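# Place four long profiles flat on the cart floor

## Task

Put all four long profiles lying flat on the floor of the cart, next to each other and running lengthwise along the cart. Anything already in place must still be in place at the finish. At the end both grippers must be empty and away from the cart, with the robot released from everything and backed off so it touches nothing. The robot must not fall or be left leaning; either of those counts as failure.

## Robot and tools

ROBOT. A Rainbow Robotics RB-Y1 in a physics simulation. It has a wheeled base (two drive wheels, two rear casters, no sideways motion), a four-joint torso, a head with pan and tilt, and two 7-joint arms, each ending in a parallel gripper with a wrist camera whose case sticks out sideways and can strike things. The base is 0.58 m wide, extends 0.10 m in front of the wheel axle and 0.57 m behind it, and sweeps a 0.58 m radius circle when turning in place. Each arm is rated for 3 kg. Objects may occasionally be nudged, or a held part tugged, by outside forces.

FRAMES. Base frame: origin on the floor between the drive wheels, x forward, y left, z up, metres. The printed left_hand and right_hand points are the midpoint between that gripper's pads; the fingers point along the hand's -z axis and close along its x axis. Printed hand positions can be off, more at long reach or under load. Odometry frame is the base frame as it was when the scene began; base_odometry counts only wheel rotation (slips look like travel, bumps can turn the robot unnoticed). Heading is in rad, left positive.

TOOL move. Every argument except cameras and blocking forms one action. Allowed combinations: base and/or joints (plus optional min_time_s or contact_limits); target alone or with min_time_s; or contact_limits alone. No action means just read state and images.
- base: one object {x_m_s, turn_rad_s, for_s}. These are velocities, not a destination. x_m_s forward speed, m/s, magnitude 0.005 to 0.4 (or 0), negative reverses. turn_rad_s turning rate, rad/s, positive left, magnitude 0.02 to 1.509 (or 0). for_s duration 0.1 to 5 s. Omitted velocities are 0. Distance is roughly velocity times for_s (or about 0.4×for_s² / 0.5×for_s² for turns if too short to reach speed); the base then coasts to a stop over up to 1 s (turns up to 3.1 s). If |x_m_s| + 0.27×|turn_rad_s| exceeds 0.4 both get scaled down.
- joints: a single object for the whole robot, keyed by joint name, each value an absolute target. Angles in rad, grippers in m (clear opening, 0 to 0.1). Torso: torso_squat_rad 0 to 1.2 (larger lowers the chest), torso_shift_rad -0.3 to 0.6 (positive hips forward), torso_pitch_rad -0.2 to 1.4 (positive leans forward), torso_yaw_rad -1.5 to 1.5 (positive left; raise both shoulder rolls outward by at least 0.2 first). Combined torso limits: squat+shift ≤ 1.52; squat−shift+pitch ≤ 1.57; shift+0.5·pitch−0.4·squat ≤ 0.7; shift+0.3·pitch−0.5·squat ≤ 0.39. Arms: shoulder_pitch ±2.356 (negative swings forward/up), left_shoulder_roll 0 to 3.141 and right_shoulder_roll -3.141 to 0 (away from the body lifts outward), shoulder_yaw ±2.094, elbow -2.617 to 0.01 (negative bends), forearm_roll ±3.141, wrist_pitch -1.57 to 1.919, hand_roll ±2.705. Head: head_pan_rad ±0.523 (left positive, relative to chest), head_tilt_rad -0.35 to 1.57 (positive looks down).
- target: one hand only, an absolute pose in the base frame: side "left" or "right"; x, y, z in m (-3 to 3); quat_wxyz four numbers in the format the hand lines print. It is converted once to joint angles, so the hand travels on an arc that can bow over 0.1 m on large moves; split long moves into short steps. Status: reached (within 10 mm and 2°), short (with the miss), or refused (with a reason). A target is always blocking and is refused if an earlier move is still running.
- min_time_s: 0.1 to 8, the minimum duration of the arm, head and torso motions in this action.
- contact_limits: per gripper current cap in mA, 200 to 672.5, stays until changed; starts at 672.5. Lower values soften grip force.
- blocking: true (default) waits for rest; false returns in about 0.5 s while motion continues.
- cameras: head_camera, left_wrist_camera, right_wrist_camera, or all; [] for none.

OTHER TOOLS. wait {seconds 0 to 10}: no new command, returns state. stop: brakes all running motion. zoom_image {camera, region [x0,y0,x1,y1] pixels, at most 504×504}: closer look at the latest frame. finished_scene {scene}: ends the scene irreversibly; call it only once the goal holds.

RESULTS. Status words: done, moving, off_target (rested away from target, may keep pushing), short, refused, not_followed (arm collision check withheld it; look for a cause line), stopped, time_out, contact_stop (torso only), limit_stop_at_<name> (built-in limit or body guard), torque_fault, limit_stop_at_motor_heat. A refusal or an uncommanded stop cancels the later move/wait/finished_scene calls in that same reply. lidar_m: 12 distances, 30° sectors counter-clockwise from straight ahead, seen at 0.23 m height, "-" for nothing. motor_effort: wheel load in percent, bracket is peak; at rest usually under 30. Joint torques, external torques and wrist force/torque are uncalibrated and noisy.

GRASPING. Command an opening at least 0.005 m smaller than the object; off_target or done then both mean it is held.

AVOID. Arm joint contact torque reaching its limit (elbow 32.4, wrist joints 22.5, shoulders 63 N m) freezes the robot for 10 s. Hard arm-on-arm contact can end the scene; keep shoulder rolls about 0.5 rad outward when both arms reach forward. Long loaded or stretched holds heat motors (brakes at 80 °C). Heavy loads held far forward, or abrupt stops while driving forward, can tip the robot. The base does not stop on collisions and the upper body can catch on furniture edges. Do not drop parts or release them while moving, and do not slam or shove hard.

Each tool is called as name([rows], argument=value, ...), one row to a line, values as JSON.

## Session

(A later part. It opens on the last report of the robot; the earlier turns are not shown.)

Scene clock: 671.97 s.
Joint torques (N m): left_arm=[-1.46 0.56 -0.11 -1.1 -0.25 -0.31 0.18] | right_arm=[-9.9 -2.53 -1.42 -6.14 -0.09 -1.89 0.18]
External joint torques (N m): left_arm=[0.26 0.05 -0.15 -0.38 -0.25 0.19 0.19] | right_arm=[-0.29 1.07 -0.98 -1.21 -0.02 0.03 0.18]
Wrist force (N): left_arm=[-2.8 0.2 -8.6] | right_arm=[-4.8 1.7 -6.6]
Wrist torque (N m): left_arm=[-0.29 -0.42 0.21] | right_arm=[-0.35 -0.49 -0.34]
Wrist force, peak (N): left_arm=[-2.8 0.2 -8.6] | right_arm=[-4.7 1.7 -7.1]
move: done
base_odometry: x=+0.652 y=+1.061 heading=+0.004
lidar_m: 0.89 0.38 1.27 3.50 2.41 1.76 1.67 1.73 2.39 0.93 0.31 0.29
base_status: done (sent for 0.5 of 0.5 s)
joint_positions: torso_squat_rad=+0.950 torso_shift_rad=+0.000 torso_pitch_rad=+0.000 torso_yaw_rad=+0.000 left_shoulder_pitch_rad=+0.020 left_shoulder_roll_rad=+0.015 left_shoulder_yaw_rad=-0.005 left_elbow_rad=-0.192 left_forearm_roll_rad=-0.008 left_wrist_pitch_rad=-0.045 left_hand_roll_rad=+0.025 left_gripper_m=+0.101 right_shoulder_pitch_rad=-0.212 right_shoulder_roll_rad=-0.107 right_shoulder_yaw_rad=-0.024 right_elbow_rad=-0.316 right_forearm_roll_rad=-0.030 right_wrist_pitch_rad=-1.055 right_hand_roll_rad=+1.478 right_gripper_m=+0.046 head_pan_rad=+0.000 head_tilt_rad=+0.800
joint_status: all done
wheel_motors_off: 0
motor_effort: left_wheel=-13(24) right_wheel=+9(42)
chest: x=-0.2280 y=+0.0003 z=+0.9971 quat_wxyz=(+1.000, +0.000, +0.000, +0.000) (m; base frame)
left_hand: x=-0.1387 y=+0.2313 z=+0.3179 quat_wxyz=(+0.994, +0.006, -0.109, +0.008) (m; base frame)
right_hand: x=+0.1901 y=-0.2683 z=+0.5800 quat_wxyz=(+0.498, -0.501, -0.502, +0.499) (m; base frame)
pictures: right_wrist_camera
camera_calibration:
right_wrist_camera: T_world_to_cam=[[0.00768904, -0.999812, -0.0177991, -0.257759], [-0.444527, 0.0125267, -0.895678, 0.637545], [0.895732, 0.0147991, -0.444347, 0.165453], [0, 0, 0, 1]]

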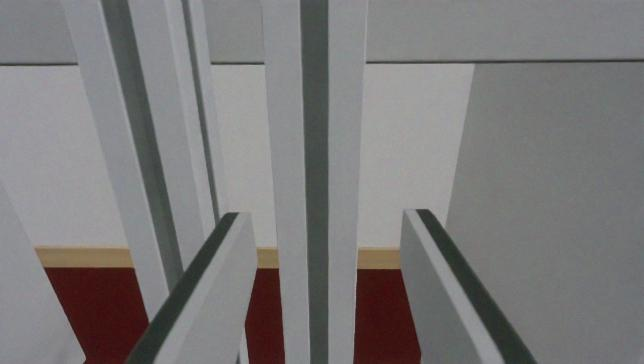

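move(base={"x_m_s":0.1,"for_s":0.3}, cameras=["right_wrist_camera"])

Scene clock: 676.83 s.
Joint torques (N m): left_arm=[-1.37 0.52 -0.28 -0.79 -0.03 -0.5 0.34] | right_arm=[-9.66 -2.23 -0.86 -5.82 0.11 -2 0.17]
External joint torques (N m): left_arm=[0.34 0.01 -0.32 -0.07 -0.03 0 0.35] | right_arm=[-0.04 1.37 -0.42 -0.89 0.17 -0.08 0.18]
Wrist force (N): left_arm=[-2.3 0.1 -7.9] | right_arm=[-4.8 1.8 -6.5]
Wrist torque (N m): left_arm=[-0.28 -0.32 0.19] | right_arm=[-0.34 -0.49 -0.33]
Wrist force, peak (N): left_arm=[-2.5 0.3 -8.7] | right_arm=[-4.8 1.7 -7.2]
move: done
base_odometry: x=+0.682 y=+1.061 heading=+0.003
lidar_m: 0.87 0.36 0.36 3.39 2.44 1.79 1.71 1.77 2.41 0.93 0.28 0.28
base_status: done (sent for 0.3 of 0.3 s)
joint_positions: torso_squat_rad=+0.950 torso_shift_rad=+0.000 torso_pitch_rad=+0.000 torso_yaw_rad=+0.000 left_shoulder_pitch_rad=+0.020 left_shoulder_roll_rad=+0.015 left_shoulder_yaw_rad=-0.005 left_elbow_rad=-0.192 left_forearm_roll_rad=-0.008 left_wrist_pitch_rad=-0.045 left_hand_roll_rad=+0.025 left_gripper_m=+0.101 right_shoulder_pitch_rad=-0.212 right_shoulder_roll_rad=-0.107 right_shoulder_yaw_rad=-0.024 right_elbow_rad=-0.316 right_forearm_roll_rad=-0.030 right_wrist_pitch_rad=-1.055 right_hand_roll_rad=+1.478 right_gripper_m=+0.046 head_pan_rad=+0.000 head_tilt_rad=+0.800
wheel_motors_off: 0
motor_effort: left_wheel=-10(24) right_wheel=+11(39)
chest: x=-0.2280 y=+0.0003 z=+0.9971 quat_wxyz=(+1.000, +0.000, +0.000, +0.000) (m; base frame)
left_hand: x=-0.1387 y=+0.2313 z=+0.3179 quat_wxyz=(+0.994, +0.006, -0.109, +0.008) (m; base frame)
right_hand: x=+0.1901 y=-0.2683 z=+0.5800 quat_wxyz=(+0.498, -0.501, -0.502, +0.499) (m; base frame)
pictures: right_wrist_camera
camera_calibration:
right_wrist_camera: T_world_to_cam=[[0.00769898, -0.999811, -0.017839, -0.257714], [-0.444518, 0.0125581, -0.895682, 0.637563], [0.895737, 0.0148256, -0.444338, 0.165441], [0, 0, 0, 1]]

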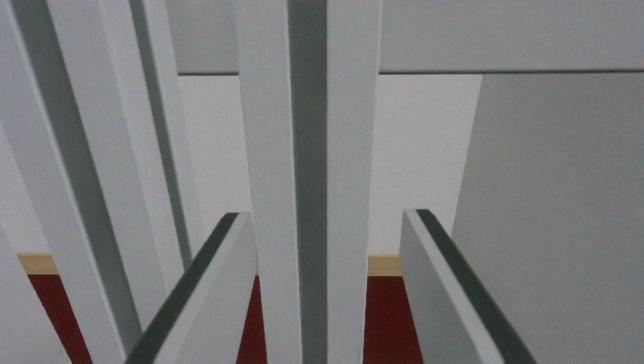

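move(target={"side":"right","x":0.206,"y":-0.264,"z":0.58,"quat_wxyz":[0.5,-0.5,-0.5,0.5]}, min_time_s=1, cameras=["right_wrist_camera"])

Scene clock: 680.97 s.
Joint torques (N m): left_arm=[-1.5 0.57 0.28 -0.78 -0.18 -0.27 -0.11] | right_arm=[-11.95 -1.62 -0.89 -5.24 -0.27 -2.03 0.03]
External joint torques (N m): left_arm=[0.21 0.06 0.24 -0.06 -0.18 0.23 -0.1] | right_arm=[-1.4 2 -0.55 -0.27 -0.23 -0.1 0.03]
Wrist force (N): left_arm=[-2.4 0.2 -8.3] | right_arm=[-4.6 1.9 -6.5]
Wrist torque (N m): left_arm=[-0.28 -0.33 0.20] | right_arm=[-0.34 -0.47 -0.33]
Wrist force, peak (N): left_arm=[-2.5 0.0 -8.8] | right_arm=[-4.8 1.9 -6.8]
move: done
base_odometry: x=+0.682 y=+1.061 heading=+0.003
lidar_m: 0.86 0.36 0.36 3.39 2.45 1.79 1.70 1.78 2.41 0.92 0.27 0.27
joint_positions: torso_squat_rad=+0.950 torso_shift_rad=+0.000 torso_pitch_rad=+0.000 torso_yaw_rad=+0.000 left_shoulder_pitch_rad=+0.020 left_shoulder_roll_rad=+0.015 left_shoulder_yaw_rad=-0.005 left_elbow_rad=-0.192 left_forearm_roll_rad=-0.008 left_wrist_pitch_rad=-0.045 left_hand_roll_rad=+0.025 left_gripper_m=+0.101 right_shoulder_pitch_rad=-0.269 right_shoulder_roll_rad=-0.102 right_shoulder_yaw_rad=-0.033 right_elbow_rad=-0.267 right_forearm_roll_rad=-0.039 right_wrist_pitch_rad=-1.028 right_hand_roll_rad=+1.488 right_gripper_m=+0.046 head_pan_rad=+0.000 head_tilt_rad=+0.800
joint_status: all done
wheel_motors_off: 0
motor_effort: left_wheel=-11(12) right_wheel=+9(12)
chest: x=-0.2280 y=+0.0003 z=+0.9971 quat_wxyz=(+1.000, +0.000, +0.000, +0.000) (m; base frame)
left_hand: x=-0.1387 y=+0.2313 z=+0.3179 quat_wxyz=(+0.994, +0.006, -0.109, +0.008) (m; base frame)
right_hand: x=+0.2057 y=-0.2642 z=+0.5805 quat_wxyz=(+0.504, -0.497, -0.496, +0.503) (m; base frame)
right_hand_status: reached (checked arc, planned for 1.0 s): 1 mm and 0.8 deg off.
pictures: right_wrist_camera
camera_calibration:
right_wrist_camera: T_world_to_cam=[[0.00520231, -0.999832, -0.0175691, -0.253346], [-0.46311, 0.0131627, -0.886203, 0.643364], [0.886285, 0.0127467, -0.462964, 0.163826], [0, 0, 0, 1]]

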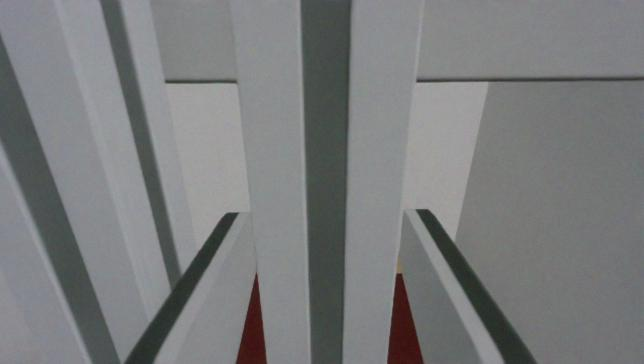

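move(base={"x_m_s":0.1,"for_s":0.2}, cameras=["right_wrist_camera"])

move(joints={"right_gripper_m":0.015}, cameras=["right_wrist_camera"])

Scene clock: 687.07 s.
Joint torques (N m): left_arm=[-1.4 0.77 -0.36 -1.01 -0.19 -0.38 0.27] | right_arm=[-10.27 -1.93 -0.69 -5.47 0 -2.21 0.13]
External joint torques (N m): left_arm=[0.31 0.26 -0.4 -0.29 -0.2 0.12 0.28] | right_arm=[0.29 1.7 -0.34 -0.5 0.04 -0.28 0.13]
Wrist force (N): left_arm=[-2.6 0.1 -8.6] | right_arm=[-4.7 1.9 -6.5]
Wrist torque (N m): left_arm=[-0.27 -0.34 0.20] | right_arm=[-0.34 -0.47 -0.33]
Wrist force, peak (N): left_arm=[-2.7 0.4 -8.6] | right_arm=[-4.7 1.9 -7.0]
move: done
base_odometry: x=+0.698 y=+1.061 heading=+0.003
lidar_m: 0.85 0.35 0.34 3.32 2.47 1.80 1.71 1.80 2.43 0.94 0.26 0.27
base_status: done (sent for 0.2 of 0.2 s)
joint_positions: torso_squat_rad=+0.950 torso_shift_rad=+0.000 torso_pitch_rad=+0.000 torso_yaw_rad=+0.000 left_shoulder_pitch_rad=+0.020 left_shoulder_roll_rad=+0.015 left_shoulder_yaw_rad=-0.005 left_elbow_rad=-0.192 left_forearm_roll_rad=-0.008 left_wrist_pitch_rad=-0.045 left_hand_roll_rad=+0.025 left_gripper_m=+0.101 right_shoulder_pitch_rad=-0.269 right_shoulder_roll_rad=-0.102 right_shoulder_yaw_rad=-0.033 right_elbow_rad=-0.267 right_forearm_roll_rad=-0.039 right_wrist_pitch_rad=-1.028 right_hand_roll_rad=+1.488 right_gripper_m=+0.046 head_pan_rad=+0.000 head_tilt_rad=+0.800
wheel_motors_off: 0
motor_effort: left_wheel=-10(28) right_wheel=+7(39)
chest: x=-0.2280 y=+0.0003 z=+0.9971 quat_wxyz=(+1.000, +0.000, +0.000, +0.000) (m; base frame)
left_hand: x=-0.1387 y=+0.2313 z=+0.3179 quat_wxyz=(+0.994, +0.006, -0.109, +0.008) (m; base frame)
right_hand: x=+0.2058 y=-0.2641 z=+0.5805 quat_wxyz=(+0.504, -0.497, -0.496, +0.503) (m; base frame)
pictures: right_wrist_camera
camera_calibration:
right_wrist_camera: T_world_to_cam=[[0.00525669, -0.99983, -0.0176612, -0.253232], [-0.463104, 0.0132193, -0.886205, 0.643431], [0.886288, 0.0128375, -0.462956, 0.163783], [0, 0, 0, 1]]

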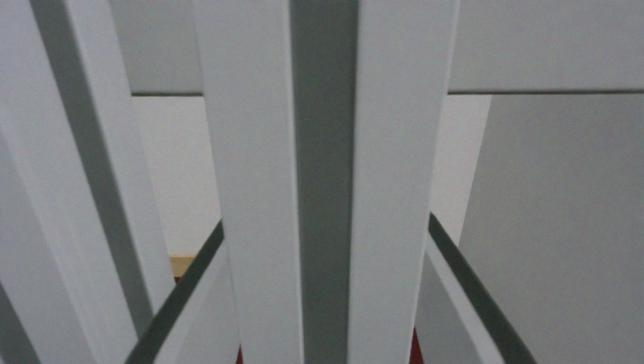

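Scene clock: 687.90 s.
Joint torques (N m): left_arm=[-1.06 0.38 -0.16 -0.71 -0.19 -0.48 0.41] | right_arm=[-10.28 -3.75 -0.62 -5.78 0.17 -2.01 0.26]
External joint torques (N m): left_arm=[0.65 -0.13 -0.2 0 -0.2 0.01 0.42] | right_arm=[0.27 -0.12 -0.28 -0.81 0.22 -0.08 0.26]
Wrist force (N): left_arm=[-2.8 0.4 -8.1] | right_arm=[-3.1 1.5 -6.3]
Wrist torque (N m): left_arm=[-0.29 -0.39 0.23] | right_arm=[-0.33 -0.44 -1.25]
Wrist force, peak (N): left_arm=[-2.7 0.5 -8.5] | right_arm=[-4.7 1.9 -6.5]
move: off_target
base_odometry: x=+0.698 y=+1.061 heading=+0.003
lidar_m: 0.85 0.35 0.34 3.33 2.48 1.81 1.72 1.78 2.45 0.92 0.25 0.27
joint_positions: torso_squat_rad=+0.950 torso_shift_rad=+0.000 torso_pitch_rad=+0.000 torso_yaw_rad=+0.000 left_shoulder_pitch_rad=+0.020 left_shoulder_roll_rad=+0.015 left_shoulder_yaw_rad=-0.005 left_elbow_rad=-0.192 left_forearm_roll_rad=-0.008 left_wrist_pitch_rad=-0.045 left_hand_roll_rad=+0.025 left_gripper_m=+0.101 right_shoulder_pitch_rad=-0.269 right_shoulder_roll_rad=-0.102 right_shoulder_yaw_rad=-0.033 right_elbow_rad=-0.267 right_forearm_roll_rad=-0.039 right_wrist_pitch_rad=-1.028 right_hand_roll_rad=+1.487 right_gripper_m=+0.030 head_pan_rad=+0.000 head_tilt_rad=+0.800
joint_status: right_gripper_m off_target (ended at +0.030, target +0.015)
wheel_motors_off: 0
motor_effort: left_wheel=-10(10) right_wheel=+7(9)
chest: x=-0.2280 y=+0.0003 z=+0.9971 quat_wxyz=(+1.000, +0.000, +0.000, +0.000) (m; base frame)
left_hand: x=-0.1387 y=+0.2313 z=+0.3179 quat_wxyz=(+0.994, +0.006, -0.109, +0.008) (m; base frame)
right_hand: x=+0.2058 y=-0.2639 z=+0.5804 quat_wxyz=(+0.504, -0.497, -0.496, +0.503) (m; base frame)
pictures: right_wrist_camera
camera_calibration:
right_wrist_camera: T_world_to_cam=[[0.00527019, -0.999822, -0.0181425, -0.252757], [-0.463131, 0.0136392, -0.886185, 0.643502], [0.886274, 0.0130727, -0.462977, 0.163857], [0, 0, 0, 1]]

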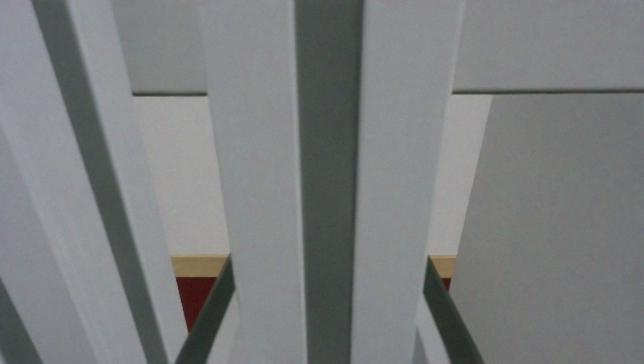

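Lift and back out.

move(joints={"torso_squat_rad":0.91}, min_time_s=1, cameras=[])

move(base={"x_m_s":-0.1,"for_s":1.5}, cameras=["right_wrist_camera","head_camera"])

move(joints={"torso_squat_rad":0.7}, min_time_s=1.5, cameras=[])

move(base={"x_m_s":-0.25,"for_s":2.38}, cameras=["head_camera"])

Scene clock: 693.40 s.
Joint torques (N m): left_arm=[-1.13 0.44 -0.08 -0.9 -0.24 -0.51 -0.05] | right_arm=[-14.05 -3.89 -0.43 -8.78 0.06 -4.3 -0.37]
External joint torques (N m): left_arm=[0.57 -0.07 -0.12 -0.19 -0.24 -0.02 -0.04] | right_arm=[-3.53 -0.28 -0.08 -3.82 0.11 -2.37 -0.36]
Wrist force (N): left_arm=[-2.7 0.4 -8.2] | right_arm=[-4.1 11.2 -6.5]
Wrist torque (N m): left_arm=[-0.28 -0.37 0.19] | right_arm=[-0.36 -0.42 -0.37]
Wrist force, peak (N): left_arm=[-2.7 0.1 -8.5] | right_arm=[-4.6 12.2 -6.1]
move: done
base_odometry: x=+0.698 y=+1.061 heading=+0.003
lidar_m: 0.85 0.35 0.33 3.32 2.47 1.81 1.72 1.78 2.43 0.92 0.26 0.29
joint_positions: torso_squat_rad=+0.910 torso_shift_rad=+0.000 torso_pitch_rad=+0.000 torso_yaw_rad=+0.000 left_shoulder_pitch_rad=+0.020 left_shoulder_roll_rad=+0.015 left_shoulder_yaw_rad=-0.005 left_elbow_rad=-0.192 left_forearm_roll_rad=-0.008 left_wrist_pitch_rad=-0.045 left_hand_roll_rad=+0.025 left_gripper_m=+0.101 right_shoulder_pitch_rad=-0.268 right_shoulder_roll_rad=-0.102 right_shoulder_yaw_rad=-0.033 right_elbow_rad=-0.266 right_forearm_roll_rad=-0.039 right_wrist_pitch_rad=-1.028 right_hand_roll_rad=+1.488 right_gripper_m=+0.030 head_pan_rad=+0.000 head_tilt_rad=+0.800
joint_status: all done
wheel_motors_off: 0
motor_effort: left_wheel=-9(10) right_wheel=+8(10)
chest: x=-0.2278 y=+0.0003 z=+1.0195 quat_wxyz=(+1.000, +0.000, +0.000, +0.000) (m; base frame)
left_hand: x=-0.1388 y=+0.2313 z=+0.3403 quat_wxyz=(+0.994, +0.006, -0.109, +0.008) (m; base frame)
right_hand: x=+0.2053 y=-0.2640 z=+0.6020 quat_wxyz=(+0.505, -0.496, -0.495, +0.504) (m; base frame)
pictures: none

Scene clock: 696.03 s.
Joint torques (N m): left_arm=[-2.22 0.33 -0.31 -1.28 0.05 -0.35 0.16] | right_arm=[-14.5 -3.62 -0.06 -9.64 0.21 -4.41 -0.31]
External joint torques (N m): left_arm=[-0.52 -0.18 -0.34 -0.56 0.04 0.15 0.17] | right_arm=[-3.97 -0.02 0.28 -4.69 0.25 -2.48 -0.31]
Wrist force (N): left_arm=[-2.6 0.3 -8.1] | right_arm=[-4.3 11.0 -6.5]
Wrist torque (N m): left_arm=[-0.28 -0.38 0.17] | right_arm=[-0.37 -0.43 -0.34]
Wrist force, peak (N): left_arm=[-3.0 0.2 -8.9] | right_arm=[-4.0 11.5 -7.4]
move: done
base_odometry: x=+0.548 y=+1.060 heading=+0.002
lidar_m: 1.00 0.45 1.42 3.88 2.26 1.65 1.57 1.64 2.22 1.02 0.31 0.37
base_status: done (sent for 1.5 of 1.5 s)
joint_positions: torso_squat_rad=+0.910 torso_shift_rad=+0.000 torso_pitch_rad=+0.000 torso_yaw_rad=+0.000 left_shoulder_pitch_rad=+0.020 left_shoulder_roll_rad=+0.015 left_shoulder_yaw_rad=-0.005 left_elbow_rad=-0.192 left_forearm_roll_rad=-0.008 left_wrist_pitch_rad=-0.045 left_hand_roll_rad=+0.025 left_gripper_m=+0.101 right_shoulder_pitch_rad=-0.268 right_shoulder_roll_rad=-0.102 right_shoulder_yaw_rad=-0.033 right_elbow_rad=-0.266 right_forearm_roll_rad=-0.039 right_wrist_pitch_rad=-1.028 right_hand_roll_rad=+1.488 right_gripper_m=+0.030 head_pan_rad=+0.000 head_tilt_rad=+0.800
wheel_motors_off: 0
motor_effort: left_wheel=-15(32) right_wheel=-7(43)
chest: x=-0.2279 y=+0.0003 z=+1.0195 quat_wxyz=(+1.000, +0.000, +0.000, +0.000) (m; base frame)
left_hand: x=-0.1389 y=+0.2313 z=+0.3403 quat_wxyz=(+0.994, +0.006, -0.109, +0.008) (m; base frame)
right_hand: x=+0.2051 y=-0.2641 z=+0.6020 quat_wxyz=(+0.505, -0.496, -0.495, +0.504) (m; base frame)
pictures: head_camera, right_wrist_camera
camera_calibration:
head_camera: T_world_to_cam=[[-0.0583605, -0.998208, 0.0132306, -0.0221981], [-0.682187, 0.0302013, -0.730554, 0.807321], [0.728845, -0.0516612, -0.682727, 0.923931], [0, 0, 0, 1]]
right_wrist_camera: T_world_to_cam=[[0.00479939, -0.999825, -0.018082, -0.252428], [-0.465382, 0.0137714, -0.885003, 0.662034], [0.885097, 0.0126625, -0.465235, 0.175949], [0, 0, 0, 1]]

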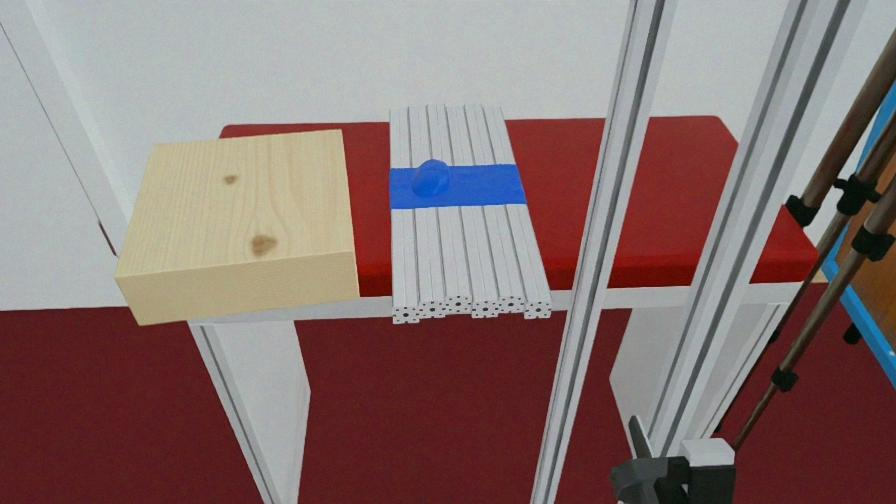

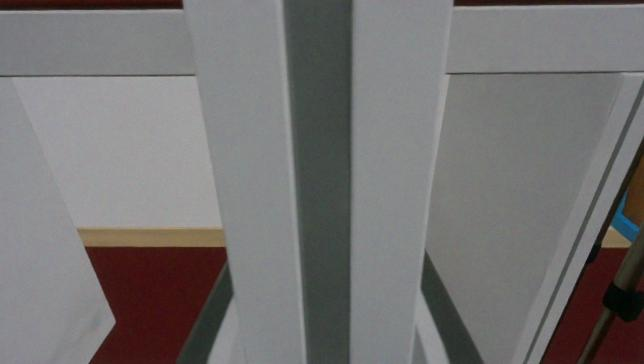

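Scene clock: 697.83 s.
Joint torques (N m): left_arm=[-1.48 0.42 -0.4 -1.14 -0.21 -0.34 0.08] | right_arm=[-14.47 -3.83 -0.29 -9.36 -0.06 -4.45 -0.06]
External joint torques (N m): left_arm=[0.22 -0.09 -0.44 -0.43 -0.22 0.15 0.09] | right_arm=[-3.95 -0.22 0.05 -4.4 -0.01 -2.52 -0.05]
Wrist force (N): left_arm=[-2.4 0.5 -8.5] | right_arm=[-4.5 10.8 -6.3]
Wrist torque (N m): left_arm=[-0.30 -0.27 0.18] | right_arm=[-0.36 -0.43 -0.33]
Wrist force, peak (N): left_arm=[-2.9 -0.2 -8.8] | right_arm=[-4.4 11.6 -6.4]
move: done
base_odometry: x=+0.548 y=+1.060 heading=+0.002
lidar_m: 1.00 0.45 1.41 3.89 2.27 1.65 1.57 1.63 2.22 1.01 0.31 0.37
joint_positions: torso_squat_rad=+0.700 torso_shift_rad=+0.000 torso_pitch_rad=+0.000 torso_yaw_rad=+0.000 left_shoulder_pitch_rad=+0.020 left_shoulder_roll_rad=+0.015 left_shoulder_yaw_rad=-0.005 left_elbow_rad=-0.192 left_forearm_roll_rad=-0.008 left_wrist_pitch_rad=-0.045 left_hand_roll_rad=+0.025 left_gripper_m=+0.101 right_shoulder_pitch_rad=-0.268 right_shoulder_roll_rad=-0.102 right_shoulder_yaw_rad=-0.033 right_elbow_rad=-0.266 right_forearm_roll_rad=-0.039 right_wrist_pitch_rad=-1.028 right_hand_roll_rad=+1.488 right_gripper_m=+0.030 head_pan_rad=+0.000 head_tilt_rad=+0.800
joint_status: all done
wheel_motors_off: 0
motor_effort: left_wheel=-15(16) right_wheel=-8(9)
chest: x=-0.2278 y=+0.0003 z=+1.1253 quat_wxyz=(+1.000, +0.000, +0.000, +0.000) (m; base frame)
left_hand: x=-0.1390 y=+0.2313 z=+0.4460 quat_wxyz=(+0.994, +0.006, -0.109, +0.008) (m; base frame)
right_hand: x=+0.2051 y=-0.2640 z=+0.7076 quat_wxyz=(+0.505, -0.496, -0.495, +0.504) (m; base frame)
pictures: none

Scene clock: 701.87 s.
Joint torques (N m): left_arm=[-1.77 0.26 -0.72 -1.29 -0.06 -0.57 0.09] | right_arm=[-14.17 -3.92 -1.05 -9.02 0.15 -4.36 -0.1]
External joint torques (N m): left_arm=[-0.07 -0.25 -0.76 -0.57 -0.06 -0.08 0.1] | right_arm=[-3.64 -0.32 -0.71 -4.06 0.19 -2.43 -0.09]
Wrist force (N): left_arm=[-2.6 0.2 -8.2] | right_arm=[-4.6 10.7 -6.1]
Wrist torque (N m): left_arm=[-0.26 -0.31 0.18] | right_arm=[-0.36 -0.45 -0.32]
Wrist force, peak (N): left_arm=[-2.4 0.3 -9.0] | right_arm=[-4.4 11.2 -7.5]
move: done
base_odometry: x=-0.043 y=+1.059 heading=+0.000
lidar_m: 0.93 1.01 2.23 3.94 1.41 1.04 0.98 1.01 1.39 3.79 0.30 1.08
base_status: done (sent for 2.37 of 2.37 s)
joint_positions: torso_squat_rad=+0.700 torso_shift_rad=+0.000 torso_pitch_rad=+0.000 torso_yaw_rad=+0.000 left_shoulder_pitch_rad=+0.020 left_shoulder_roll_rad=+0.015 left_shoulder_yaw_rad=-0.005 left_elbow_rad=-0.192 left_forearm_roll_rad=-0.008 left_wrist_pitch_rad=-0.045 left_hand_roll_rad=+0.025 left_gripper_m=+0.101 right_shoulder_pitch_rad=-0.268 right_shoulder_roll_rad=-0.102 right_shoulder_yaw_rad=-0.033 right_elbow_rad=-0.266 right_forearm_roll_rad=-0.039 right_wrist_pitch_rad=-1.028 right_hand_roll_rad=+1.488 right_gripper_m=+0.030 head_pan_rad=+0.000 head_tilt_rad=+0.800
wheel_motors_off: 0
motor_effort: left_wheel=-19(43) right_wheel=+20(38)
chest: x=-0.2279 y=+0.0003 z=+1.1253 quat_wxyz=(+1.000, +0.000, +0.000, +0.000) (m; base frame)
left_hand: x=-0.1389 y=+0.2313 z=+0.4461 quat_wxyz=(+0.994, +0.006, -0.109, +0.008) (m; base frame)
right_hand: x=+0.2051 y=-0.2640 z=+0.7077 quat_wxyz=(+0.505, -0.496, -0.495, +0.504) (m; base frame)
pictures: head_camera
camera_calibration:
head_camera: T_world_to_cam=[[-0.0583584, -0.998209, 0.0131841, -0.0235606], [-0.682186, 0.0302338, -0.730553, 0.884596], [0.728846, -0.0516279, -0.682729, 0.996139], [0, 0, 0, 1]]

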